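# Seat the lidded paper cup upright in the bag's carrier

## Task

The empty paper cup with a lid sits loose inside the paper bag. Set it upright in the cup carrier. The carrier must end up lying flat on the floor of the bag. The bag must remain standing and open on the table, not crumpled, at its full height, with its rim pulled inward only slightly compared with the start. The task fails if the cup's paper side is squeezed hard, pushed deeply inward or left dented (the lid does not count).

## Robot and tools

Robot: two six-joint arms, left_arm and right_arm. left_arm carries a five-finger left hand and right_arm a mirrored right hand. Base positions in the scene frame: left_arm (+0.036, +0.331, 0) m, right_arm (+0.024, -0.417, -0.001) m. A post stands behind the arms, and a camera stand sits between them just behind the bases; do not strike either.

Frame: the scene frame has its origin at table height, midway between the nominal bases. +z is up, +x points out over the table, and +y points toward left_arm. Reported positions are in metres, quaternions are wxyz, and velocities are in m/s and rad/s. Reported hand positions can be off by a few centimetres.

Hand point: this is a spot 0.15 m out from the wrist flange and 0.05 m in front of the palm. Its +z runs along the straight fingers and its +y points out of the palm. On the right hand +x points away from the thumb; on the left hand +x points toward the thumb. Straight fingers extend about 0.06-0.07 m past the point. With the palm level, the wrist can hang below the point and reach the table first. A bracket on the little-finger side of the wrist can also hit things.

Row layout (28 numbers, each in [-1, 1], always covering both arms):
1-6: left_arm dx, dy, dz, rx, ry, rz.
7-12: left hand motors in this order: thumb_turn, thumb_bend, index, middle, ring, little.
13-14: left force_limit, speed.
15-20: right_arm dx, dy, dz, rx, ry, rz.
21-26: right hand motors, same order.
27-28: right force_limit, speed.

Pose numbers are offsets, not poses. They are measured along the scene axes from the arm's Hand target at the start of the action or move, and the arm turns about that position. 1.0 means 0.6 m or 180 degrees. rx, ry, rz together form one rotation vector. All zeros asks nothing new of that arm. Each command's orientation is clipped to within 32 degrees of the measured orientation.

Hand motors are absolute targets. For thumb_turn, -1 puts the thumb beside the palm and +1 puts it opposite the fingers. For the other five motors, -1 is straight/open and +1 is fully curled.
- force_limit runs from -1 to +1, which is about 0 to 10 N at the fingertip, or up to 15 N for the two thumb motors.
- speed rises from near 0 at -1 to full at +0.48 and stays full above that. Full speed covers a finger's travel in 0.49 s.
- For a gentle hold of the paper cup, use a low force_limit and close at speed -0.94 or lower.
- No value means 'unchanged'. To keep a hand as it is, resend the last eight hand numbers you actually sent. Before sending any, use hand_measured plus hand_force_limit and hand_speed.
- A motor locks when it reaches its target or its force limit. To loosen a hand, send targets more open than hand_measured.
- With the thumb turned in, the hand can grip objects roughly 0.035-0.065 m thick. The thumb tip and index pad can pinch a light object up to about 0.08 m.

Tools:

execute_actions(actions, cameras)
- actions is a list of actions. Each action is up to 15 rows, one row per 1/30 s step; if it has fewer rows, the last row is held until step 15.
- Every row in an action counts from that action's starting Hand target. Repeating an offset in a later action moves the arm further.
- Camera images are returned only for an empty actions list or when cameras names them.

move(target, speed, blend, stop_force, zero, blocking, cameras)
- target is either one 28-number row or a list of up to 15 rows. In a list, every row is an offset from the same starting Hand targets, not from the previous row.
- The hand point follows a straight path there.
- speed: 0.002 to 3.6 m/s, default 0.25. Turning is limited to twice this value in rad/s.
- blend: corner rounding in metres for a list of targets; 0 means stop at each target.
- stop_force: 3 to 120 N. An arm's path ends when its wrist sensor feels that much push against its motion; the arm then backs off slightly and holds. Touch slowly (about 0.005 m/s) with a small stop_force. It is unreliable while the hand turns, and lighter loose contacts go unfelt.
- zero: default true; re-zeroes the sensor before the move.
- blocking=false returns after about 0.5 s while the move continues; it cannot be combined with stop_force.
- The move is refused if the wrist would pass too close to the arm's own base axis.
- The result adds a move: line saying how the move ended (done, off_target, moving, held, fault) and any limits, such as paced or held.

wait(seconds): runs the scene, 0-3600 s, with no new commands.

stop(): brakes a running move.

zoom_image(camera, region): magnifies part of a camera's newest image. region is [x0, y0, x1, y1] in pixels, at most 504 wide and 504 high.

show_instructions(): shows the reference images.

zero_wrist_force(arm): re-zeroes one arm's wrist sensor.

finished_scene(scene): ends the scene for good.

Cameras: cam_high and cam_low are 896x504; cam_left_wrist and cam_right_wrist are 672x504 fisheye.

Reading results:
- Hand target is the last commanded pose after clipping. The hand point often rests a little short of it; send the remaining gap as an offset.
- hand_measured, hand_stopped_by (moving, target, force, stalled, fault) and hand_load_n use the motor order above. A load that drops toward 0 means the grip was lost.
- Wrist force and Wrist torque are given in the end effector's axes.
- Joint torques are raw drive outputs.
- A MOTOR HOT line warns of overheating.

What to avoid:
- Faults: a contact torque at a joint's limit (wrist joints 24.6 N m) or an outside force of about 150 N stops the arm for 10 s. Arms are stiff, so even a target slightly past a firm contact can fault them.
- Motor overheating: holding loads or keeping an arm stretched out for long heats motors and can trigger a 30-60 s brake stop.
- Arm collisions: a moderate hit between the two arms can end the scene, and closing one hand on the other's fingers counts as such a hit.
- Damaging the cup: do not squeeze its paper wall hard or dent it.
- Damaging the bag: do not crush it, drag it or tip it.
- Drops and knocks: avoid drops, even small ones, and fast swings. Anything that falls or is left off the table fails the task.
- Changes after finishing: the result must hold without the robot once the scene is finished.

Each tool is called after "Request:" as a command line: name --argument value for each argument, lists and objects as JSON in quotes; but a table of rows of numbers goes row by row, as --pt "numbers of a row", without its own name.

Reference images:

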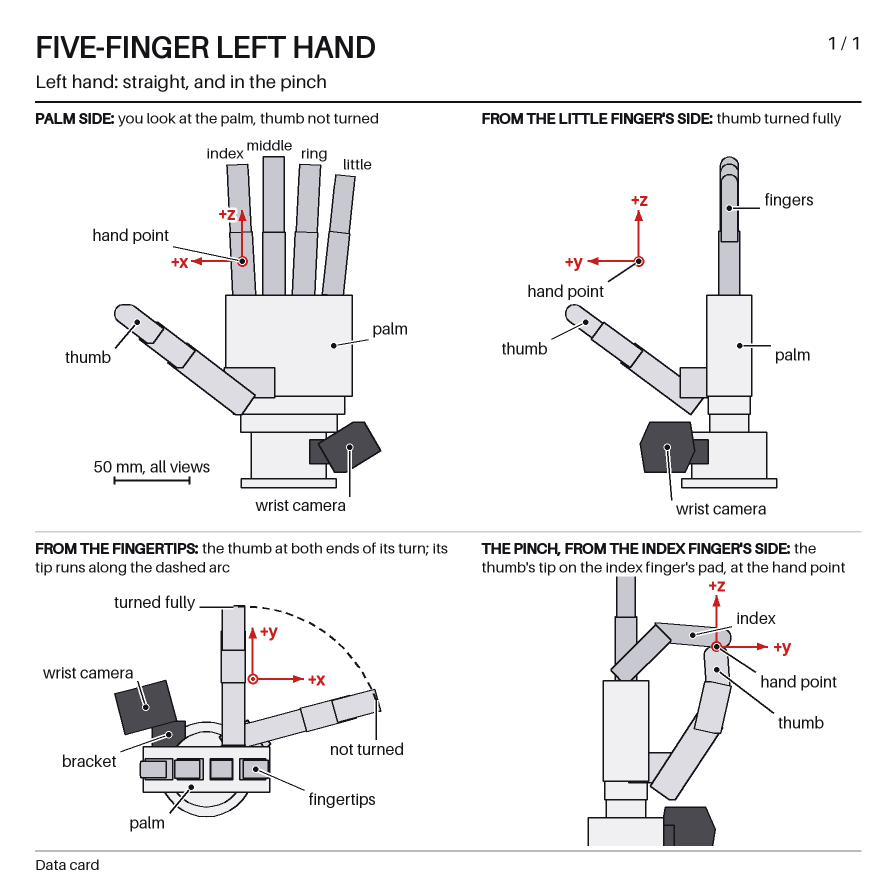

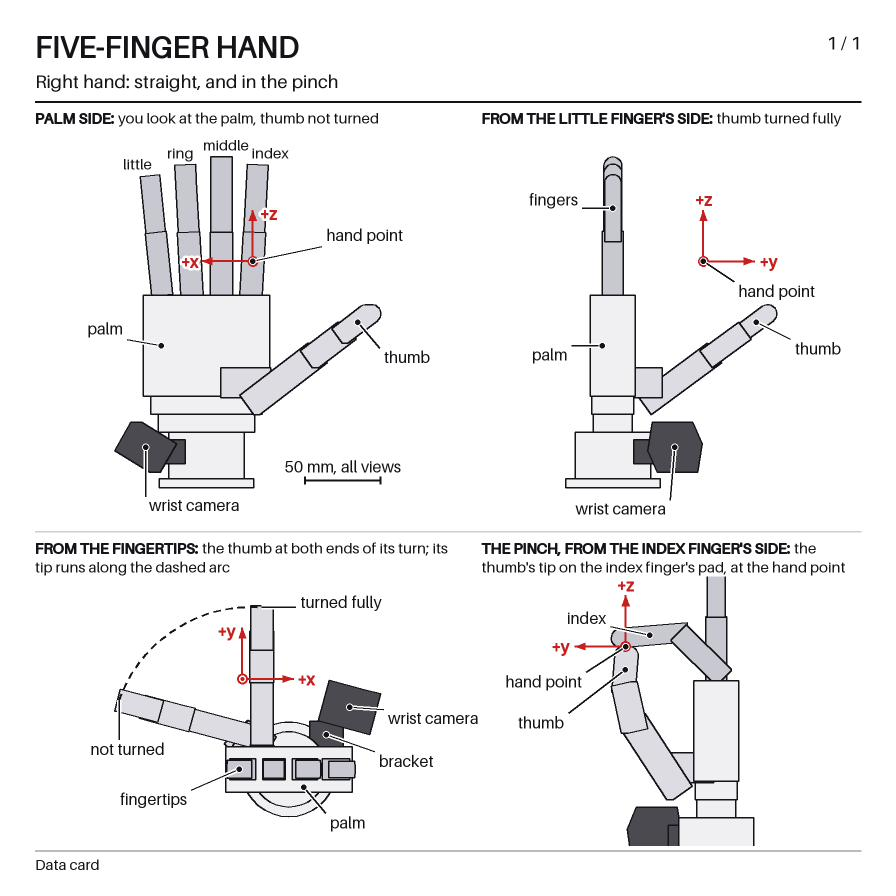

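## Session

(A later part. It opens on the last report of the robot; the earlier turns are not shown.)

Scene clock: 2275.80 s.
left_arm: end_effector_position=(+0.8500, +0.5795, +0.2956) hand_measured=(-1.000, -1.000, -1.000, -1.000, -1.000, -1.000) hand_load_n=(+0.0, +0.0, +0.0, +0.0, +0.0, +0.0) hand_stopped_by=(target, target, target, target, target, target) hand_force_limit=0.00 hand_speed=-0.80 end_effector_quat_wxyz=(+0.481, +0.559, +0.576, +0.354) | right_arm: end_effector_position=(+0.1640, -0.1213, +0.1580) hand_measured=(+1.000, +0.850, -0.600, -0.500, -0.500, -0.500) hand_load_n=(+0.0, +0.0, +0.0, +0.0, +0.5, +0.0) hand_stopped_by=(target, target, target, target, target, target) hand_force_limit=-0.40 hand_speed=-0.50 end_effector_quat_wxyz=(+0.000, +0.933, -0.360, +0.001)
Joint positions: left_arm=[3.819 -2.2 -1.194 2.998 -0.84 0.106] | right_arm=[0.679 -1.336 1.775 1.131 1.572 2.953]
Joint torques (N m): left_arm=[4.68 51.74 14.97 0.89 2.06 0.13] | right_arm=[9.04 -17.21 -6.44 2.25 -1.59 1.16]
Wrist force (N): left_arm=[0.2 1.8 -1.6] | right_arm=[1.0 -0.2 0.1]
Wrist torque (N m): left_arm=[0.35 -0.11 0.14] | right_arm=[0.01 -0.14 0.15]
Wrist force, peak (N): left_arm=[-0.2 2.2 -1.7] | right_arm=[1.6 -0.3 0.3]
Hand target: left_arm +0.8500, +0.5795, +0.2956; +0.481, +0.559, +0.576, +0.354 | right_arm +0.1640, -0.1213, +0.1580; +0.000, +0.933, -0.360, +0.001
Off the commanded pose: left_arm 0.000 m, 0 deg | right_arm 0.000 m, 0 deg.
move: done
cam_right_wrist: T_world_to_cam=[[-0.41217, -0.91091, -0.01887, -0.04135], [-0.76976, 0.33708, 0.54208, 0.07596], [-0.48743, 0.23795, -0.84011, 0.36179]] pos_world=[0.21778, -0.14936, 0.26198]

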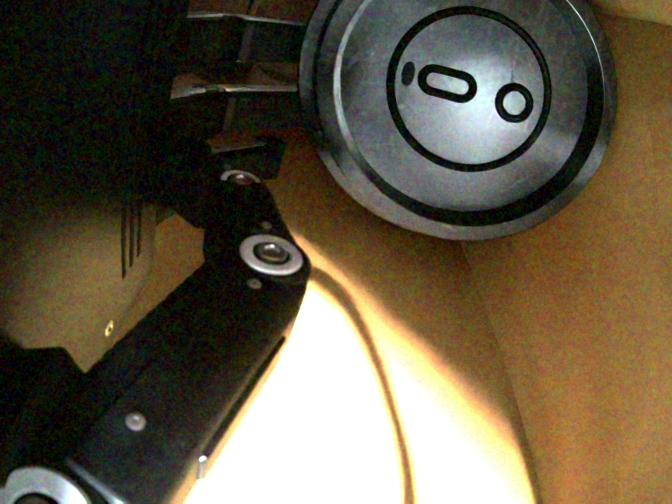

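Request:
move --target '[0,0,0,0,0,0,-1,-1,-1,-1,-1,-1,0,-0.8,0,0,0.025,0,0,0,1,0.85,-0.6,-0.5,-0.5,-0.5,-0.4,-0.5]' --speed 0.03 --stop_force 3 --cameras '["cam_right_wrist"]'

Request:
zoom_image --camera "cam_right_wrist" --region '[170, 0, 670, 300]'

Scene clock: 2307.90 s.
left_arm: end_effector_position=(+0.8500, +0.5795, +0.2956) hand_measured=(-1.000, -1.000, -1.000, -1.000, -1.000, -1.000) hand_load_n=(+0.0, +0.0, +0.0, +0.0, +0.0, +0.0) hand_stopped_by=(target, target, target, target, target, target) hand_force_limit=0.00 hand_speed=-0.80 end_effector_quat_wxyz=(+0.481, +0.559, +0.576, +0.354) | right_arm: end_effector_position=(+0.1640, -0.1213, +0.1730) hand_measured=(+1.000, +0.850, -0.600, -0.500, -0.500, -0.500) hand_load_n=(+0.0, +0.0, +0.0, +0.0, +0.0, +0.5) hand_stopped_by=(target, target, target, target, target, target) hand_force_limit=-0.40 hand_speed=-0.50 end_effector_quat_wxyz=(+0.000, +0.933, -0.360, +0.001)
Joint positions: left_arm=[3.819 -2.2 -1.194 2.998 -0.84 0.106] | right_arm=[0.679 -1.351 1.752 1.169 1.572 2.953]
Joint torques (N m): left_arm=[4.52 51.22 14.99 1.02 1.88 0.05] | right_arm=[8.28 -17.07 -6.33 2.29 0.1 1.02]
Wrist force (N): left_arm=[-0.1 1.6 -1.3] | right_arm=[1.2 0.3 0.3]
Wrist torque (N m): left_arm=[0.31 -0.05 0.12] | right_arm=[0.05 -0.16 0.19]
Wrist force, peak (N): left_arm=[0.0 2.1 -1.9] | right_arm=[1.7 -0.1 0.2]
Hand target: left_arm +0.8500, +0.5795, +0.2956; +0.481, +0.559, +0.576, +0.354 | right_arm +0.1640, -0.1213, +0.1730; +0.000, +0.933, -0.360, +0.001
Off the commanded pose: left_arm 0.000 m, 0 deg | right_arm 0.000 m, 0 deg.
move: done
cam_right_wrist: T_world_to_cam=[[-0.41217, -0.91091, -0.01887, -0.04106], [-0.76976, 0.33708, 0.54208, 0.06783], [-0.48743, 0.23795, -0.84011, 0.37439]] pos_world=[0.21778, -0.14936, 0.27698]

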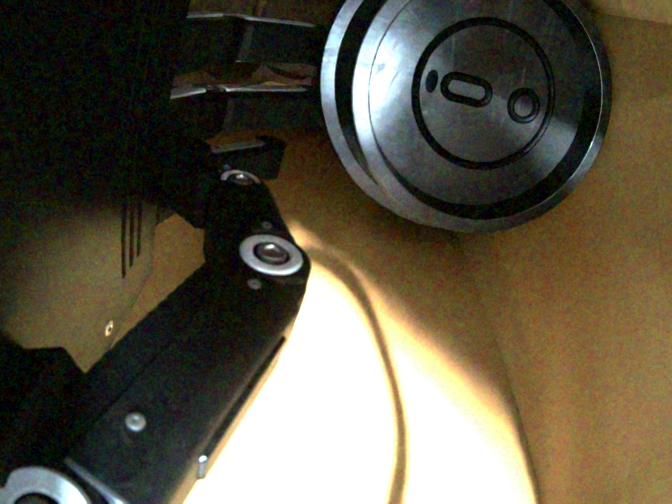

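Scaled by 1.008 from the camera's image (finer frame: 960x720).

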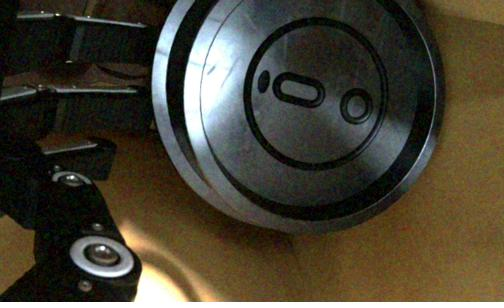

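Request:
move --target '[0,0,0,0,0,0,-1,-1,-1,-1,-1,-1,0,-0.8,0,0,-0.0333,0,0,0,1,0.85,-0.6,-0.5,-0.5,-0.5,-0.4,-0.5]' --speed 0.03 --stop_force 3 --cameras '["cam_right_wrist"]'

Request:
zoom_image --camera "cam_right_wrist" --region '[170, 0, 670, 300]'

Scene clock: 2329.60 s.
left_arm: end_effector_position=(+0.8500, +0.5795, +0.2956) hand_measured=(-1.000, -1.000, -1.000, -1.000, -1.000, -1.000) hand_load_n=(+0.0, +0.0, +0.5, +0.0, +0.0, +0.0) hand_stopped_by=(target, target, target, target, target, target) hand_force_limit=0.00 hand_speed=-0.80 end_effector_quat_wxyz=(+0.481, +0.559, +0.576, +0.354) | right_arm: end_effector_position=(+0.1640, -0.1213, +0.1530) hand_measured=(+1.000, +0.850, -0.600, -0.500, -0.500, -0.500) hand_load_n=(+0.0, +0.0, +0.0, +0.0, +0.0, +0.0) hand_stopped_by=(target, target, target, target, target, target) hand_force_limit=-0.40 hand_speed=-0.50 end_effector_quat_wxyz=(+0.000, +0.933, -0.360, +0.001)
Joint positions: left_arm=[3.819 -2.2 -1.194 2.998 -0.84 0.106] | right_arm=[0.679 -1.331 1.783 1.118 1.572 2.953]
Joint torques (N m): left_arm=[4.81 51.38 14.97 0.98 1.95 -0.01] | right_arm=[9.04 -30.82 -23.79 2.15 2.25 1.04]
Wrist force (N): left_arm=[-0.1 2.0 -1.6] | right_arm=[1.2 -0.2 0.0]
Wrist torque (N m): left_arm=[0.40 -0.07 0.11] | right_arm=[0.00 -0.18 0.18]
Wrist force, peak (N): left_arm=[0.2 2.3 -1.8] | right_arm=[1.7 0.4 0.3]
Hand target: left_arm +0.8500, +0.5795, +0.2956; +0.481, +0.559, +0.576, +0.354 | right_arm +0.1640, -0.1213, +0.1530; +0.000, +0.933, -0.360, +0.001
Off the commanded pose: left_arm 0.000 m, 0 deg | right_arm 0.000 m, 0 deg.
move: done
cam_right_wrist: T_world_to_cam=[[-0.41217, -0.91091, -0.01887, -0.04144], [-0.76976, 0.33708, 0.54208, 0.07868], [-0.48743, 0.23795, -0.84011, 0.35759]] pos_world=[0.21778, -0.14936, 0.25698]

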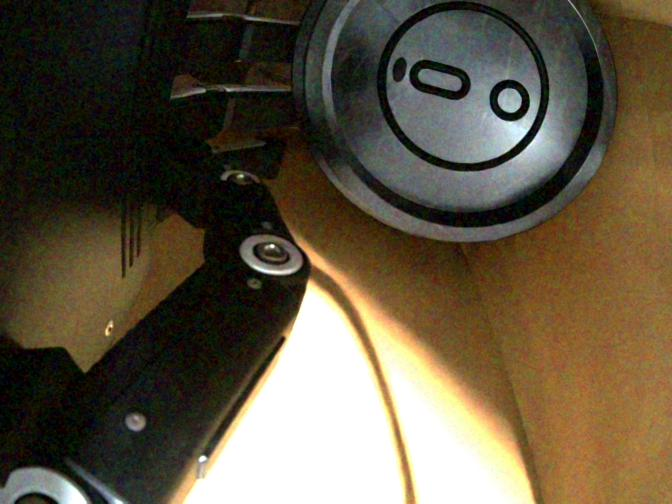

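Scaled by 1.008 from the camera's image (finer frame: 960x720).

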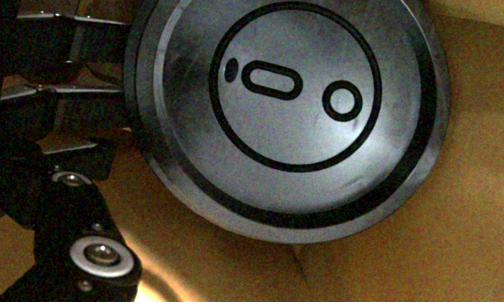

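Request:
execute_actions --actions '[[[0,0,0,0,0,0,-1,-1,-1,-1,-1,-1,0,-0.8,0,0,0,0,0,0,1,0.85,-1,-0.9,-0.7,-0.4,-0.4,-0.7]]]' --cameras '["cam_right_wrist"]'

Request:
zoom_image --camera "cam_right_wrist" --region '[170, 0, 670, 300]'

Scene clock: 2356.93 s.
left_arm: end_effector_position=(+0.8500, +0.5795, +0.2956) hand_measured=(-1.000, -1.000, -1.000, -1.000, -1.000, -1.000) hand_load_n=(+0.0, +0.0, +0.0, +0.0, +0.0, +0.0) hand_stopped_by=(target, target, target, target, target, target) hand_force_limit=0.00 hand_speed=-0.80 end_effector_quat_wxyz=(+0.481, +0.559, +0.576, +0.354) | right_arm: end_effector_position=(+0.1640, -0.1213, +0.1530) hand_measured=(+1.000, +0.850, -1.000, -0.900, -0.700, -0.400) hand_load_n=(+0.0, +0.0, +0.0, +0.0, +0.0, +0.0) hand_stopped_by=(target, target, target, target, target, target) hand_force_limit=-0.40 hand_speed=-0.70 end_effector_quat_wxyz=(+0.000, +0.933, -0.360, +0.001)
Joint positions: left_arm=[3.819 -2.2 -1.194 2.998 -0.84 0.106] | right_arm=[0.679 -1.331 1.783 1.118 1.572 2.953]
Joint torques (N m): left_arm=[3.95 52.2 14.95 0.87 1.92 -0.01] | right_arm=[8.59 -30.91 -22.98 1.57 2.26 1.12]
Wrist force (N): left_arm=[0.1 1.6 -2.0] | right_arm=[1.0 -0.2 0.5]
Wrist torque (N m): left_arm=[0.35 -0.11 0.14] | right_arm=[-0.03 -0.16 0.15]
Wrist force, peak (N): left_arm=[-0.1 2.2 -1.7] | right_arm=[1.6 -0.1 0.3]
Hand target: left_arm +0.8500, +0.5795, +0.2956; +0.481, +0.559, +0.576, +0.354 | right_arm +0.1640, -0.1213, +0.1530; +0.000, +0.933, -0.360, +0.001
Off the commanded pose: left_arm 0.000 m, 0 deg | right_arm 0.000 m, 0 deg.
Step readings (end_effector_position of left_arm | right_arm):
0: (+0.8500, +0.5795, +0.2956) | (+0.1640, -0.1213, +0.1530)
1: (+0.8500, +0.5795, +0.2956) | (+0.1640, -0.1213, +0.1530)
2: (+0.8500, +0.5795, +0.2956) | (+0.1640, -0.1213, +0.1530)
4: (+0.8500, +0.5795, +0.2956) | (+0.1640, -0.1213, +0.1530)
8: (+0.8500, +0.5795, +0.2956) | (+0.1640, -0.1213, +0.1530)
15: (+0.8500, +0.5795, +0.2956) | (+0.1640, -0.1213, +0.1530)
cam_right_wrist: T_world_to_cam=[[-0.41217, -0.91091, -0.01887, -0.04144], [-0.76976, 0.33708, 0.54208, 0.07868], [-0.48743, 0.23795, -0.84011, 0.35759]] pos_world=[0.21778, -0.14936, 0.25698]

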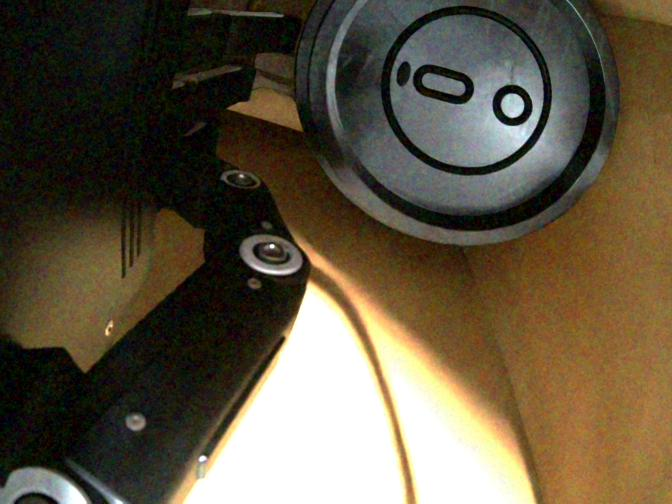

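Scaled by 1.008 from the camera's image (finer frame: 960x720).

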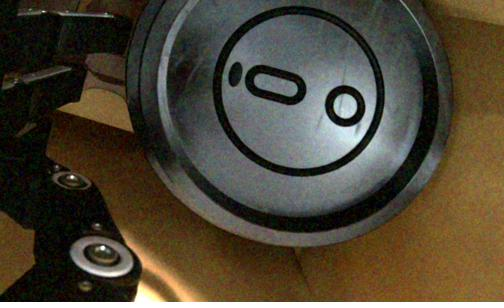

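Request:
move --target '[0,0,0,0,0,0,-1,-1,-1,-1,-1,-1,0,-0.8,0,0,0.0167,0,0,0,1,0.85,-1,-0.9,-0.75,-0.3,-0.4,-0.7]' --speed 0.03 --stop_force 3 --cameras '["cam_right_wrist"]'

Request:
zoom_image --camera "cam_right_wrist" --region '[170, 0, 670, 300]'

Scene clock: 2368.07 s.
left_arm: end_effector_position=(+0.8500, +0.5795, +0.2956) hand_measured=(-1.000, -1.000, -1.000, -1.000, -1.000, -1.000) hand_load_n=(+0.0, +0.0, +0.0, +0.0, +0.0, +0.0) hand_stopped_by=(target, target, target, target, target, target) hand_force_limit=0.00 hand_speed=-0.80 end_effector_quat_wxyz=(+0.481, +0.559, +0.576, +0.354) | right_arm: end_effector_position=(+0.1640, -0.1213, +0.1630) hand_measured=(+1.000, +0.850, -1.000, -0.900, -0.750, -0.300) hand_load_n=(+0.0, +0.0, +0.0, +0.0, +0.0, +0.5) hand_stopped_by=(target, target, target, target, target, target) hand_force_limit=-0.40 hand_speed=-0.70 end_effector_quat_wxyz=(+0.000, +0.933, -0.360, +0.001)
Joint positions: left_arm=[3.819 -2.2 -1.194 2.998 -0.84 0.106] | right_arm=[0.679 -1.341 1.768 1.143 1.572 2.953]
Joint torques (N m): left_arm=[4.39 52.2 15 0.93 1.98 0] | right_arm=[7.85 -17.17 -5.91 0.72 2.08 0.97]
Wrist force (N): left_arm=[0.2 2.0 -1.6] | right_arm=[1.3 0.1 0.0]
Wrist torque (N m): left_arm=[0.39 -0.10 0.13] | right_arm=[0.03 -0.19 0.18]
Wrist force, peak (N): left_arm=[0.2 2.2 -1.8] | right_arm=[1.7 0.4 0.0]
Hand target: left_arm +0.8500, +0.5795, +0.2956; +0.481, +0.559, +0.576, +0.354 | right_arm +0.1640, -0.1213, +0.1630; +0.000, +0.933, -0.360, +0.001
Off the commanded pose: left_arm 0.000 m, 0 deg | right_arm 0.000 m, 0 deg.
move: done
cam_right_wrist: T_world_to_cam=[[-0.41217, -0.91091, -0.01887, -0.04125], [-0.76976, 0.33708, 0.54208, 0.0732], [-0.48743, 0.23795, -0.84011, 0.36607]] pos_world=[0.21778, -0.14936, 0.26708]

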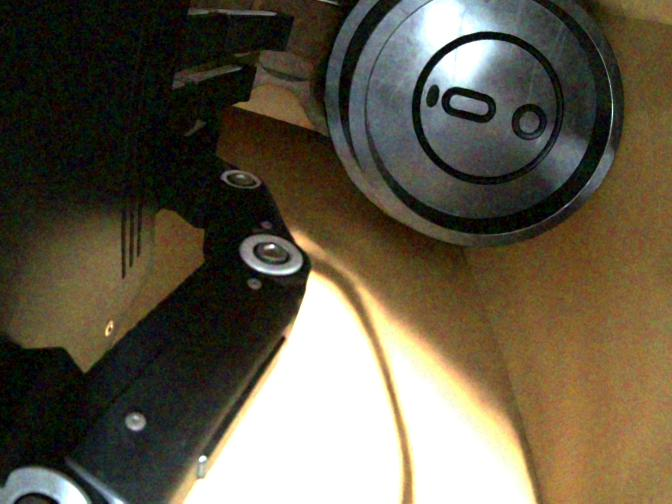

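Scaled by 1.008 from the camera's image (finer frame: 960x720).

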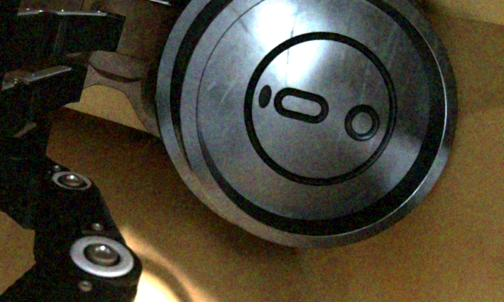

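Request:
move --target '[0,0,0,0,0,0,-1,-1,-1,-1,-1,-1,0,-0.8,0,0,-0.0333,0,0,0,1,0.85,-1,-0.9,-0.75,-0.3,-0.4,-0.7]' --speed 0.03 --stop_force 3 --cameras '["cam_right_wrist"]'

Request:
zoom_image --camera "cam_right_wrist" --region '[170, 0, 670, 300]'

Scene clock: 2397.10 s.
left_arm: end_effector_position=(+0.8500, +0.5795, +0.2956) hand_measured=(-1.000, -1.000, -1.000, -1.000, -1.000, -1.000) hand_load_n=(+0.0, +0.0, +0.0, +0.0, -0.5, +0.0) hand_stopped_by=(target, target, target, target, target, target) hand_force_limit=0.00 hand_speed=-0.80 end_effector_quat_wxyz=(+0.481, +0.559, +0.576, +0.354) | right_arm: end_effector_position=(+0.1640, -0.1213, +0.1430) hand_measured=(+1.000, +0.850, -1.000, -0.900, -0.750, -0.300) hand_load_n=(+0.0, +0.0, +0.0, +0.0, +0.0, +0.5) hand_stopped_by=(target, target, target, target, target, target) hand_force_limit=-0.40 hand_speed=-0.70 end_effector_quat_wxyz=(+0.000, +0.933, -0.360, +0.001)
Joint positions: left_arm=[3.819 -2.2 -1.194 2.998 -0.84 0.106] | right_arm=[0.679 -1.32 1.797 1.093 1.572 2.953]
Joint torques (N m): left_arm=[3.99 51.29 14.89 0.75 2.01 -0.16] | right_arm=[8.05 -31.43 -23.42 2.21 2.01 0.94]
Wrist force (N): left_arm=[0.2 1.9 -1.6] | right_arm=[1.3 -0.9 0.0]
Wrist torque (N m): left_arm=[0.37 -0.11 0.13] | right_arm=[-0.11 -0.19 0.14]
Wrist force, peak (N): left_arm=[0.1 2.0 -2.1] | right_arm=[1.7 0.0 -0.1]
Hand target: left_arm +0.8500, +0.5795, +0.2956; +0.481, +0.559, +0.576, +0.354 | right_arm +0.1640, -0.1213, +0.1430; +0.000, +0.933, -0.360, +0.001
Off the commanded pose: left_arm 0.000 m, 0 deg | right_arm 0.000 m, 0 deg.
move: done
cam_right_wrist: T_world_to_cam=[[-0.41217, -0.91091, -0.01887, -0.04163], [-0.76976, 0.33708, 0.54208, 0.08404], [-0.48743, 0.23795, -0.84011, 0.34927]] pos_world=[0.21778, -0.14936, 0.24708]

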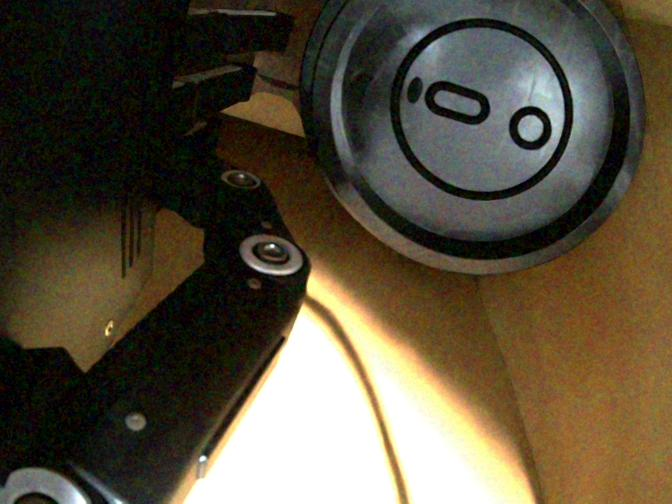

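Scaled by 1.008 from the camera's image (finer frame: 960x720).

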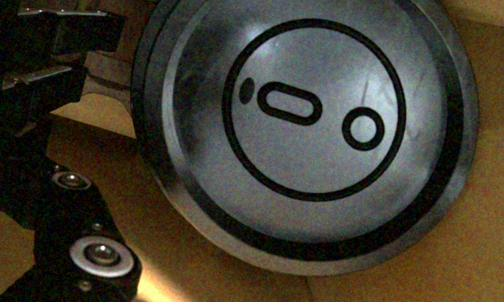

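Request:
execute_actions --actions '[[[0,0,0,0,0,0,-1,-1,-1,-1,-1,-1,0,-0.8,0,0,0,0,0,0,1,0.85,-0.6,-0.4,-0.75,-0.3,-0.4,-0.7]],[[0,0,0,0,0,0,-1,-1,-1,-1,-1,-1,0,-0.8,0,0,0,0,0,0,1,0.85,-0.6,-0.4,-0.8,-1,-0.4,-0.7]]]' --cameras '["cam_right_wrist"]'

Request:
move --target '[0,0,0,0,0,0,-1,-1,-1,-1,-1,-1,0,-0.8,0.0171,-0.0159,0,0,0,0,1,0.85,-0.6,-0.4,-0.8,-1,-0.4,-0.7]' --speed 0.03 --stop_force 3 --cameras '["cam_right_wrist","cam_low"]'

Request:
zoom_image --camera "cam_low" --region '[360, 200, 660, 504]'

Scene clock: 2499.77 s.
left_arm: end_effector_position=(+0.8500, +0.5795, +0.2956) hand_measured=(-1.000, -1.000, -1.000, -1.000, -1.000, -1.000) hand_load_n=(+0.0, +0.0, +0.0, +0.0, +0.0, +0.0) hand_stopped_by=(target, target, target, target, target, target) hand_force_limit=0.00 hand_speed=-0.80 end_effector_quat_wxyz=(+0.481, +0.559, +0.576, +0.354) | right_arm: end_effector_position=(+0.1640, -0.1213, +0.1430) hand_measured=(+1.000, +0.850, -0.600, -0.400, -0.800, -1.000) hand_load_n=(+1.5, +0.0, +0.0, +2.5, +0.0, +0.0) hand_stopped_by=(target, target, target, target, target, target) hand_force_limit=-0.40 hand_speed=-0.70 end_effector_quat_wxyz=(+0.000, +0.933, -0.360, +0.001)
Joint positions: left_arm=[3.819 -2.2 -1.194 2.998 -0.84 0.106] | right_arm=[0.679 -1.32 1.797 1.093 1.572 2.953]
Joint torques (N m): left_arm=[4.42 51.33 15.05 0.93 2.04 -0.15] | right_arm=[7.79 -30.16 -22.54 1.46 0.36 0.88]
Wrist force (N): left_arm=[0.1 2.1 -1.8] | right_arm=[1.0 0.0 0.2]
Wrist torque (N m): left_arm=[0.40 -0.10 0.12] | right_arm=[-0.01 -0.16 0.17]
Wrist force, peak (N): left_arm=[0.0 2.4 -1.9] | right_arm=[1.6 0.3 -0.2]
Hand target: left_arm +0.8500, +0.5795, +0.2956; +0.481, +0.559, +0.576, +0.354 | right_arm +0.1640, -0.1213, +0.1430; +0.000, +0.933, -0.360, +0.001
Off the commanded pose: left_arm 0.000 m, 0 deg | right_arm 0.000 m, 0 deg.
Step readings (end_effector_position of left_arm | right_arm):
0: (+0.8500, +0.5795, +0.2956) | (+0.1640, -0.1213, +0.1430)
1: (+0.8500, +0.5795, +0.2956) | (+0.1640, -0.1213, +0.1430)
2: (+0.8500, +0.5795, +0.2956) | (+0.1640, -0.1213, +0.1430)
4: (+0.8500, +0.5795, +0.2956) | (+0.1640, -0.1213, +0.1430)
8: (+0.8500, +0.5795, +0.2956) | (+0.1640, -0.1213, +0.1430)
15: (+0.8500, +0.5795, +0.2956) | (+0.1640, -0.1213, +0.1430)
16: (+0.8500, +0.5795, +0.2956) | (+0.1640, -0.1213, +0.1430)
17: (+0.8500, +0.5795, +0.2956) | (+0.1640, -0.1213, +0.1430)
19: (+0.8500, +0.5795, +0.2956) | (+0.1640, -0.1213, +0.1430)
23: (+0.8500, +0.5795, +0.2956) | (+0.1640, -0.1213, +0.1430)
30: (+0.8500, +0.5795, +0.2956) | (+0.1640, -0.1213, +0.1430)
cam_right_wrist: T_world_to_cam=[[-0.41217, -0.91091, -0.01887, -0.04163], [-0.76976, 0.33708, 0.54208, 0.08404], [-0.48743, 0.23795, -0.84011, 0.34927]] pos_world=[0.21778, -0.14936, 0.24708]

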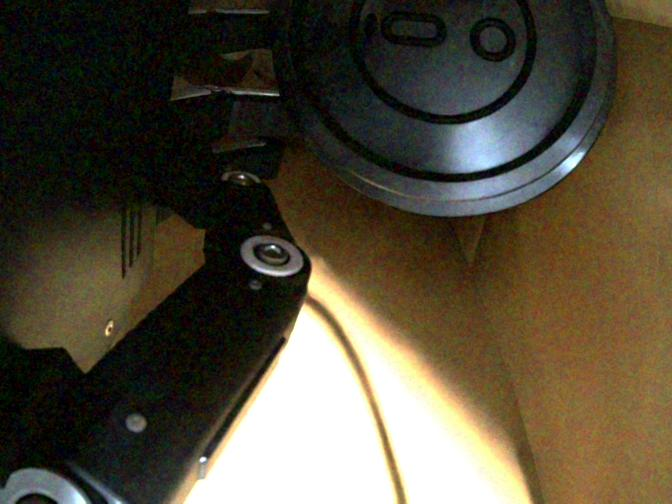

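Scene clock: 2501.03 s.
left_arm: end_effector_position=(+0.8500, +0.5795, +0.2956) hand_measured=(-1.000, -1.000, -1.000, -1.000, -1.000, -1.000) hand_load_n=(+0.0, +0.0, +0.0, +0.0, +0.0, +0.0) hand_stopped_by=(target, target, target, target, target, target) hand_force_limit=0.00 hand_speed=-0.80 end_effector_quat_wxyz=(+0.481, +0.559, +0.576, +0.354) | right_arm: end_effector_position=(+0.1743, -0.1308, +0.1430) hand_measured=(+1.000, +0.850, -0.600, -0.400, -0.800, -1.000) hand_load_n=(+1.5, +0.5, +0.0, +2.5, +0.0, +0.0) hand_stopped_by=(target, target, target, target, target, target) hand_force_limit=-0.40 hand_speed=-0.70 end_effector_quat_wxyz=(+0.000, +0.933, -0.360, +0.001)
Joint positions: left_arm=[3.819 -2.2 -1.194 2.998 -0.84 0.106] | right_arm=[0.641 -1.325 1.804 1.091 1.572 2.914]
Joint torques (N m): left_arm=[3.94 52.49 14.57 0.74 2.12 -0.15] | right_arm=[8.67 -16.86 -23.69 2.54 -0.22 -0.73]
Wrist force (N): left_arm=[0.0 2.2 -1.6] | right_arm=[1.0 -0.3 0.2]
Wrist torque (N m): left_arm=[0.42 -0.07 0.11] | right_arm=[-0.04 -0.20 0.02]
Wrist force, peak (N): left_arm=[-0.1 2.2 -1.9] | right_arm=[1.4 0.0 0.1]
Hand target: left_arm +0.8500, +0.5795, +0.2956; +0.481, +0.559, +0.576, +0.354 | right_arm +0.1743, -0.1308, +0.1430; +0.000, +0.933, -0.360, +0.001
Off the commanded pose: left_arm 0.000 m, 0 deg | right_arm 0.000 m, 0 deg.
move: done
cam_right_wrist: T_world_to_cam=[[-0.41224, -0.91088, -0.01898, -0.04608], [-0.7698, 0.3371, 0.542, 0.09524], [-0.4873, 0.23804, -0.84016, 0.35657]] pos_world=[0.22808, -0.15896, 0.24708]
Images, in order (width x height): cam_low 896x504, cam_right_wrist 672x504.

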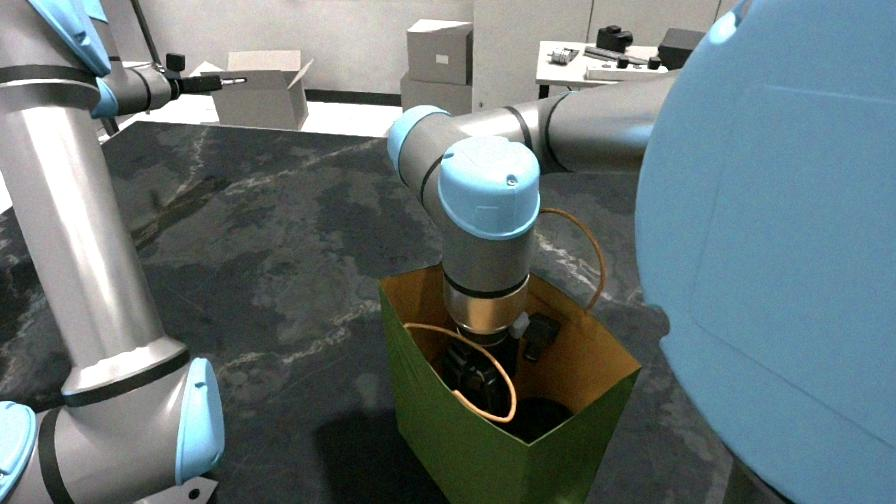

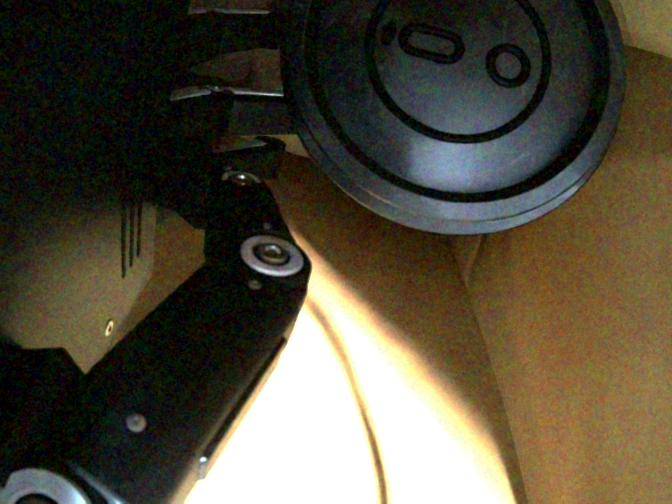

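Scaled by 1.658 from the camera's image (finer frame: 1280x720).

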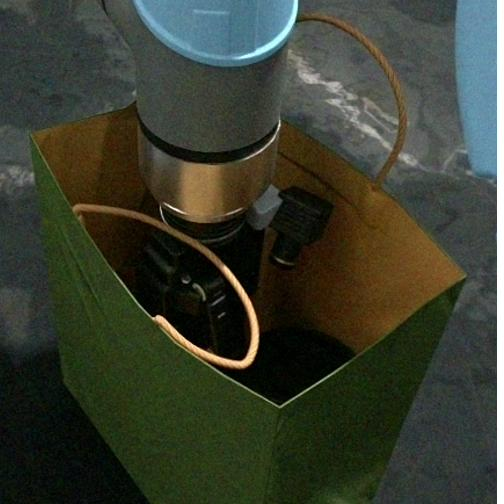

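Request:
execute_actions --actions '[[[0,0,0,0,0,0,-1,-1,-1,-1,-1,-1,0,-0.8,0,0,0,0,0,0,1,0.85,-0.6,-0.45,-0.8,-0.4,-0.4,-0.7]],[[0,0,0,0,0,0,-1,-1,-1,-1,-1,-1,0,-0.8,0,0,0,0,0,0,1,0.85,-0.8,-0.7,-0.8,-0.2,-0.4,-0.7]]]' --cameras '["cam_right_wrist","cam_low"]'

Request:
zoom_image --camera "cam_low" --region '[360, 200, 660, 504]'

Scene clock: 2520.43 s.
left_arm: end_effector_position=(+0.8500, +0.5795, +0.2956) hand_measured=(-1.000, -1.000, -1.000, -1.000, -1.000, -1.000) hand_load_n=(+0.0, +0.0, +0.0, +0.0, +0.0, +0.0) hand_stopped_by=(target, target, target, target, target, target) hand_force_limit=0.00 hand_speed=-0.80 end_effector_quat_wxyz=(+0.481, +0.559, +0.576, +0.354) | right_arm: end_effector_position=(+0.1743, -0.1308, +0.1430) hand_measured=(+1.000, +0.850, -0.800, -0.700, -0.800, -0.200) hand_load_n=(+0.0, +0.0, -0.5, +0.0, +0.0, +0.5) hand_stopped_by=(target, target, target, target, target, target) hand_force_limit=-0.40 hand_speed=-0.70 end_effector_quat_wxyz=(+0.000, +0.933, -0.360, +0.001)
Joint positions: left_arm=[3.819 -2.2 -1.194 2.998 -0.84 0.106] | right_arm=[0.641 -1.325 1.804 1.091 1.572 2.914]
Joint torques (N m): left_arm=[3.88 51.42 14.7 1 2.18 -0.14] | right_arm=[8.38 -17.65 -21.98 3.01 -1.99 -1.36]
Wrist force (N): left_arm=[0.0 1.9 -1.5] | right_arm=[1.1 -0.2 -0.1]
Wrist torque (N m): left_arm=[0.36 -0.07 0.12] | right_arm=[-0.01 -0.16 0.01]
Wrist force, peak (N): left_arm=[0.1 2.2 -2.0] | right_arm=[1.5 0.0 0.0]
Hand target: left_arm +0.8500, +0.5795, +0.2956; +0.481, +0.559, +0.576, +0.354 | right_arm +0.1743, -0.1308, +0.1430; +0.000, +0.933, -0.360, +0.001
Off the commanded pose: left_arm 0.000 m, 0 deg | right_arm 0.000 m, 0 deg.
Step readings (end_effector_position of left_arm | right_arm):
0: (+0.8500, +0.5795, +0.2956) | (+0.1743, -0.1308, +0.1430)
1: (+0.8500, +0.5795, +0.2956) | (+0.1743, -0.1308, +0.1430)
2: (+0.8500, +0.5795, +0.2956) | (+0.1743, -0.1308, +0.1430)
4: (+0.8500, +0.5795, +0.2956) | (+0.1743, -0.1308, +0.1430)
8: (+0.8500, +0.5795, +0.2956) | (+0.1743, -0.1308, +0.1430)
15: (+0.8500, +0.5795, +0.2956) | (+0.1743, -0.1308, +0.1430)
16: (+0.8500, +0.5795, +0.2956) | (+0.1743, -0.1308, +0.1430)
17: (+0.8500, +0.5795, +0.2956) | (+0.1743, -0.1308, +0.1430)
19: (+0.8500, +0.5795, +0.2956) | (+0.1743, -0.1308, +0.1430)
23: (+0.8500, +0.5795, +0.2956) | (+0.1743, -0.1308, +0.1430)
30: (+0.8500, +0.5795, +0.2956) | (+0.1743, -0.1308, +0.1430)
cam_right_wrist: T_world_to_cam=[[-0.41217, -0.91091, -0.01887, -0.04613], [-0.76976, 0.33708, 0.54208, 0.09521], [-0.48743, 0.23795, -0.84011, 0.35657]] pos_world=[0.22808, -0.15896, 0.24708]
Images, in order (width x height): cam_low 896x504, cam_right_wrist 672x504.

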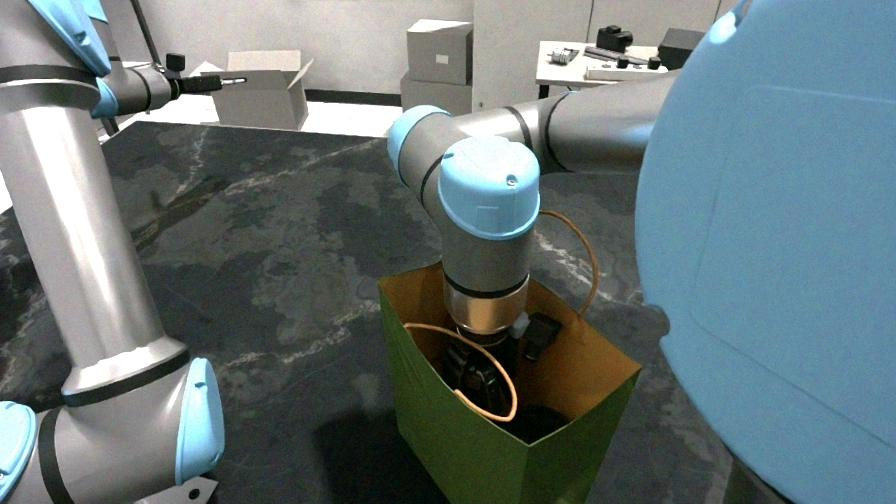

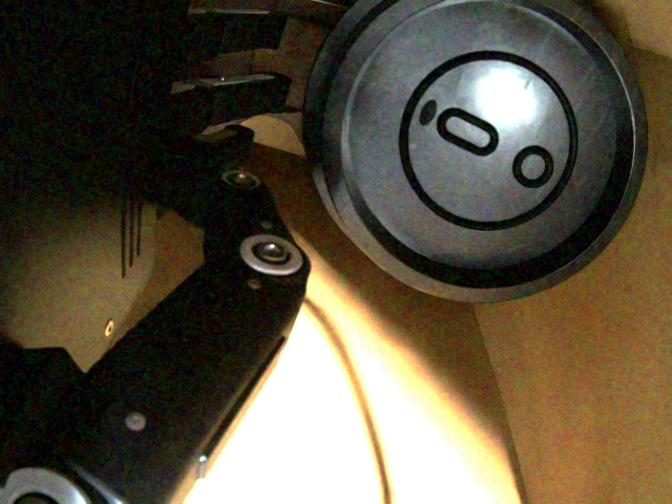

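Scaled by 1.658 from the camera's image (finer frame: 1280x720).

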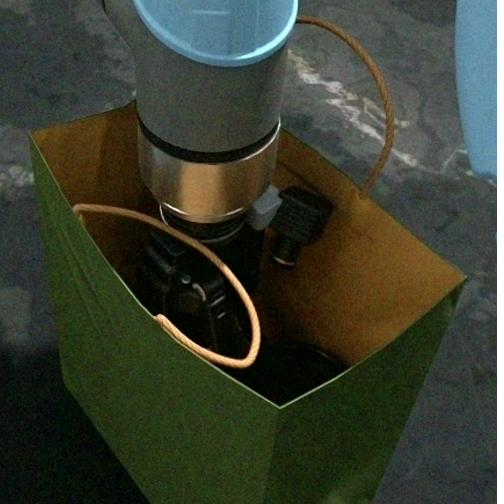

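Request:
execute_actions --actions '[[[0,0,0,0,0,0,-1,-1,-1,-1,-1,-1,0,-0.8,0,0,0,0,0,0,1,0.85,-1,-1,-1,0.0,-0.4,-0.7]]]' --cameras '["cam_right_wrist","cam_low"]'

Request:
zoom_image --camera "cam_low" --region '[360, 200, 660, 504]'

Scene clock: 2537.80 s.
left_arm: end_effector_position=(+0.8500, +0.5795, +0.2956) hand_measured=(-1.000, -1.000, -1.000, -1.000, -1.000, -1.000) hand_load_n=(+0.0, +0.0, +0.0, +0.0, +0.0, +0.0) hand_stopped_by=(target, target, target, target, target, target) hand_force_limit=0.00 hand_speed=-0.80 end_effector_quat_wxyz=(+0.481, +0.559, +0.576, +0.354) | right_arm: end_effector_position=(+0.1743, -0.1308, +0.1430) hand_measured=(+1.000, +0.850, -1.000, -1.000, -1.000, +0.000) hand_load_n=(+0.0, +0.0, +0.0, +0.0, +0.0, +0.5) hand_stopped_by=(target, target, target, target, target, target) hand_force_limit=-0.40 hand_speed=-0.70 end_effector_quat_wxyz=(+0.000, +0.933, -0.360, +0.001)
Joint positions: left_arm=[3.819 -2.2 -1.194 2.998 -0.84 0.106] | right_arm=[0.641 -1.325 1.804 1.091 1.572 2.914]
Joint torques (N m): left_arm=[4.69 51.97 14.64 0.9 2.09 -0.26] | right_arm=[6.85 -16.73 -20.43 2.87 -1.48 -1.3]
Wrist force (N): left_arm=[0.0 2.0 -1.6] | right_arm=[1.2 -0.3 0.0]
Wrist torque (N m): left_arm=[0.38 -0.08 0.12] | right_arm=[-0.02 -0.18 0.01]
Wrist force, peak (N): left_arm=[0.0 2.3 -1.9] | right_arm=[1.5 -0.4 0.5]
Hand target: left_arm +0.8500, +0.5795, +0.2956; +0.481, +0.559, +0.576, +0.354 | right_arm +0.1743, -0.1308, +0.1430; +0.000, +0.933, -0.360, +0.001
Off the commanded pose: left_arm 0.000 m, 0 deg | right_arm 0.000 m, 0 deg.
Step readings (end_effector_position of left_arm | right_arm):
0: (+0.8500, +0.5795, +0.2956) | (+0.1743, -0.1308, +0.1430)
1: (+0.8500, +0.5795, +0.2956) | (+0.1743, -0.1308, +0.1430)
2: (+0.8500, +0.5795, +0.2956) | (+0.1743, -0.1308, +0.1430)
4: (+0.8500, +0.5795, +0.2956) | (+0.1743, -0.1308, +0.1430)
8: (+0.8500, +0.5795, +0.2956) | (+0.1743, -0.1308, +0.1430)
15: (+0.8500, +0.5795, +0.2956) | (+0.1743, -0.1308, +0.1430)
cam_right_wrist: T_world_to_cam=[[-0.41217, -0.91091, -0.01887, -0.04613], [-0.76976, 0.33708, 0.54208, 0.09521], [-0.48743, 0.23795, -0.84011, 0.35657]] pos_world=[0.22808, -0.15896, 0.24708]
Images, in order (width x height): cam_low 896x504, cam_right_wrist 672x504.

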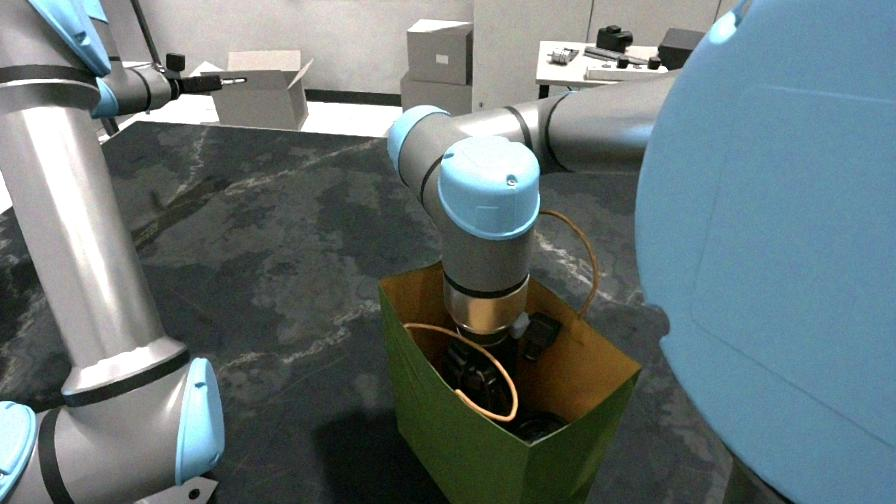

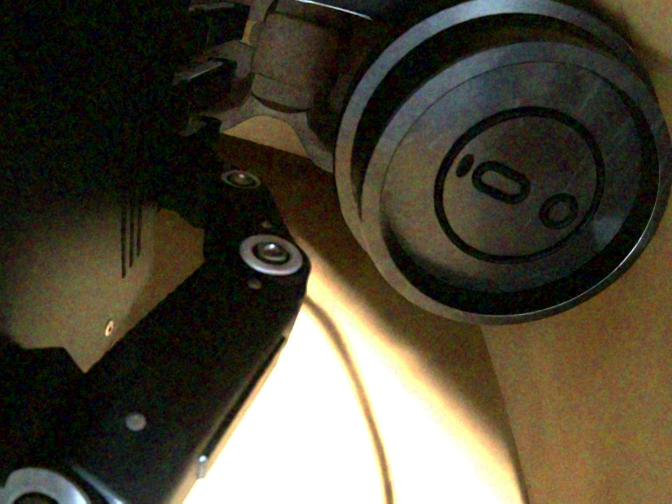

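Scaled by 1.658 from the camera's image (finer frame: 1280x720).

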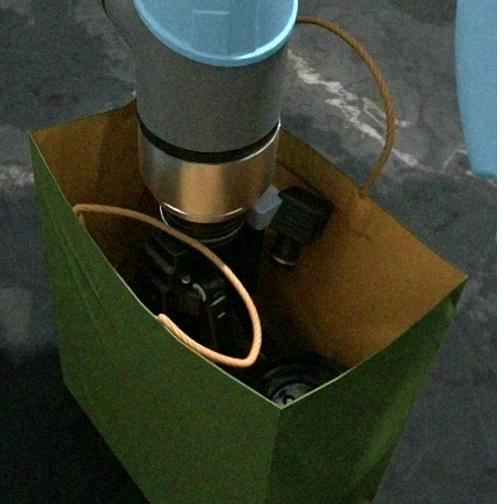

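Request:
execute_actions --actions '[[[0,0,0,0,0,0,-1,-1,-1,-1,-1,-1,0,-0.8,0,0,0,0,0,0,1,0.85,-0.7,-0.5,-0.5,-0.1,-0.4,-0.5]],[[0,0,0,0,0,0,-1,-1,-1,-1,-1,-1,0,-0.8,0,0,0,0,0,0,1,0.85,-0.7,-0.5,-0.5,-0.9,-0.4,-0.5]]]' --cameras '["cam_right_wrist"]'

Request:
move --target '[0,0,0,0,0,0,-1,-1,-1,-1,-1,-1,0,-0.8,-0.0195,0.0182,0.01,0,0,0,1,0.85,-0.7,-0.5,-0.5,-0.9,-0.4,-0.5]' --speed 0.03 --stop_force 3 --cameras '["cam_right_wrist","cam_low"]'

Request:
zoom_image --camera "cam_low" --region '[360, 200, 660, 504]'

Scene clock: 2573.07 s.
left_arm: end_effector_position=(+0.8500, +0.5795, +0.2956) hand_measured=(-1.000, -1.000, -1.000, -1.000, -1.000, -1.000) hand_load_n=(-0.5, +0.0, +0.0, +0.0, +0.0, +0.0) hand_stopped_by=(target, target, target, target, target, target) hand_force_limit=0.00 hand_speed=-0.80 end_effector_quat_wxyz=(+0.481, +0.559, +0.576, +0.354) | right_arm: end_effector_position=(+0.1743, -0.1308, +0.1430) hand_measured=(+1.000, +0.850, -0.700, -0.500, -0.500, -0.900) hand_load_n=(+0.0, +0.0, +0.0, +0.5, +0.0, +0.0) hand_stopped_by=(target, target, target, target, target, target) hand_force_limit=-0.40 hand_speed=-0.50 end_effector_quat_wxyz=(+0.000, +0.933, -0.360, +0.001)
Joint positions: left_arm=[3.819 -2.2 -1.194 2.998 -0.84 0.106] | right_arm=[0.641 -1.325 1.804 1.091 1.572 2.914]
Joint torques (N m): left_arm=[3.95 51.39 14.77 0.93 2.04 -0.37] | right_arm=[7.13 -17.3 -17.98 3 -0.63 -1.35]
Wrist force (N): left_arm=[0.1 2.0 -1.9] | right_arm=[1.2 0.4 -0.3]
Wrist torque (N m): left_arm=[0.41 -0.09 0.12] | right_arm=[0.08 -0.18 0.04]
Wrist force, peak (N): left_arm=[0.1 2.2 -1.9] | right_arm=[1.5 -0.4 0.1]
Hand target: left_arm +0.8500, +0.5795, +0.2956; +0.481, +0.559, +0.576, +0.354 | right_arm +0.1743, -0.1308, +0.1430; +0.000, +0.933, -0.360, +0.001
Off the commanded pose: left_arm 0.000 m, 0 deg | right_arm 0.000 m, 0 deg.
Step readings (end_effector_position of left_arm | right_arm):
0: (+0.8500, +0.5795, +0.2956) | (+0.1743, -0.1308, +0.1430)
1: (+0.8500, +0.5795, +0.2956) | (+0.1743, -0.1308, +0.1430)
2: (+0.8500, +0.5795, +0.2956) | (+0.1743, -0.1308, +0.1430)
4: (+0.8500, +0.5795, +0.2956) | (+0.1743, -0.1308, +0.1430)
8: (+0.8500, +0.5795, +0.2956) | (+0.1743, -0.1308, +0.1430)
15: (+0.8500, +0.5795, +0.2956) | (+0.1743, -0.1308, +0.1430)
16: (+0.8500, +0.5795, +0.2956) | (+0.1743, -0.1308, +0.1430)
17: (+0.8500, +0.5795, +0.2956) | (+0.1743, -0.1308, +0.1430)
19: (+0.8500, +0.5795, +0.2956) | (+0.1743, -0.1308, +0.1430)
23: (+0.8500, +0.5795, +0.2956) | (+0.1743, -0.1308, +0.1430)
30: (+0.8500, +0.5795, +0.2956) | (+0.1743, -0.1308, +0.1430)
cam_right_wrist: T_world_to_cam=[[-0.41217, -0.91091, -0.01887, -0.04613], [-0.76976, 0.33708, 0.54208, 0.09521], [-0.48743, 0.23795, -0.84011, 0.35657]] pos_world=[0.22808, -0.15896, 0.24708]

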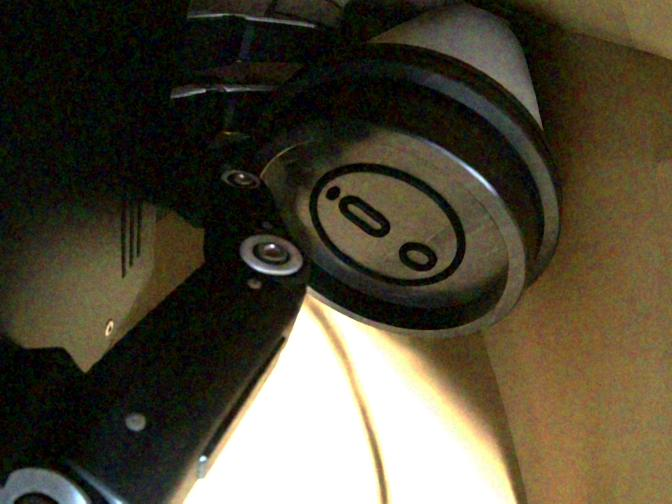

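Scene clock: 2574.60 s.
left_arm: end_effector_position=(+0.8500, +0.5795, +0.2956) hand_measured=(-1.000, -1.000, -1.000, -1.000, -1.000, -1.000) hand_load_n=(+0.5, +0.0, +0.0, +0.0, +0.0, +0.0) hand_stopped_by=(target, target, target, target, target, target) hand_force_limit=0.00 hand_speed=-0.80 end_effector_quat_wxyz=(+0.481, +0.559, +0.576, +0.354) | right_arm: end_effector_position=(+0.1626, -0.1199, +0.1490) hand_measured=(+1.000, +0.850, -0.700, -0.500, -0.500, -0.900) hand_load_n=(+0.0, +0.0, +0.0, +0.5, +0.0, +0.0) hand_stopped_by=(target, target, target, target, target, target) hand_force_limit=-0.40 hand_speed=-0.50 end_effector_quat_wxyz=(+0.000, +0.933, -0.360, +0.001)
Joint positions: left_arm=[3.819 -2.2 -1.194 2.998 -0.84 0.106] | right_arm=[0.685 -1.326 1.788 1.108 1.572 2.959]
Joint torques (N m): left_arm=[3.84 51.61 14.62 0.83 2.15 -0.37] | right_arm=[-9.52 -17.28 -5.5 0.69 0.1 0.49]
Wrist force (N): left_arm=[0.0 2.0 -1.8] | right_arm=[1.2 0.0 -0.1]
Wrist torque (N m): left_arm=[0.39 -0.09 0.13] | right_arm=[0.01 -0.17 0.18]
Wrist force, peak (N): left_arm=[0.2 2.3 -1.9] | right_arm=[1.6 0.0 0.1]
Hand target: left_arm +0.8500, +0.5795, +0.2956; +0.481, +0.559, +0.576, +0.354 | right_arm +0.1626, -0.1199, +0.1490; +0.000, +0.933, -0.360, +0.001
Off the commanded pose: left_arm 0.000 m, 0 deg | right_arm 0.000 m, 0 deg.
move: done
cam_right_wrist: T_world_to_cam=[[-0.4121, -0.91094, -0.01892, -0.04082], [-0.7698, 0.33699, 0.54208, 0.07924], [-0.48743, 0.23795, -0.84011, 0.3533]] pos_world=[0.21638, -0.14796, 0.25308]
Images, in order (width x height): cam_low 896x504, cam_right_wrist 672x504.

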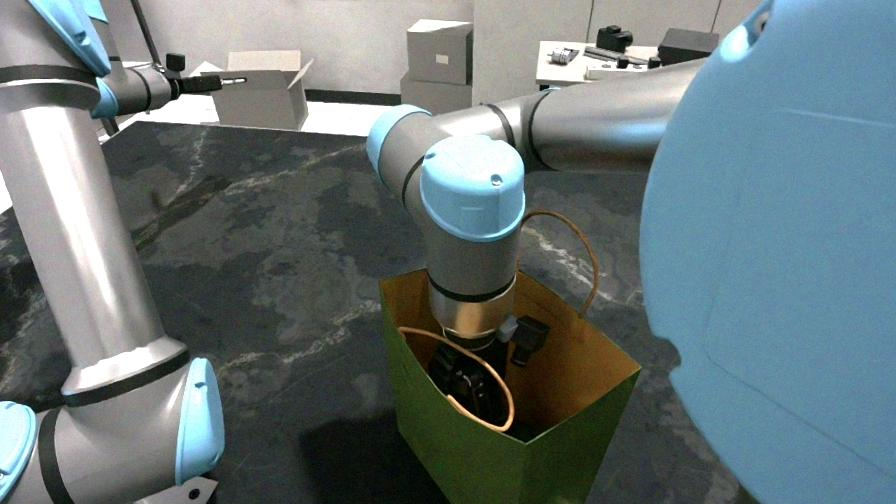

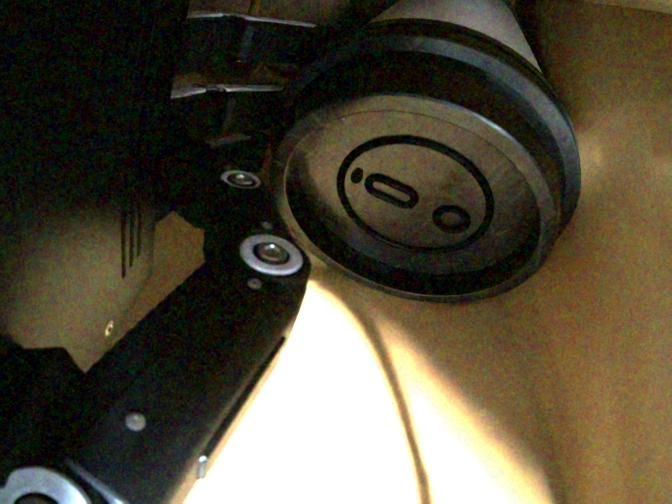

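Scaled by 1.658 from the camera's image (finer frame: 1280x720).

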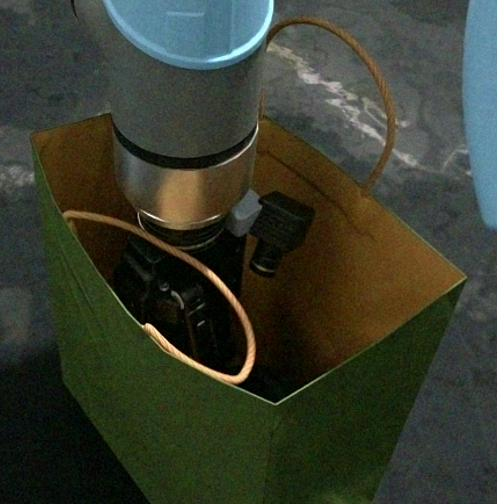

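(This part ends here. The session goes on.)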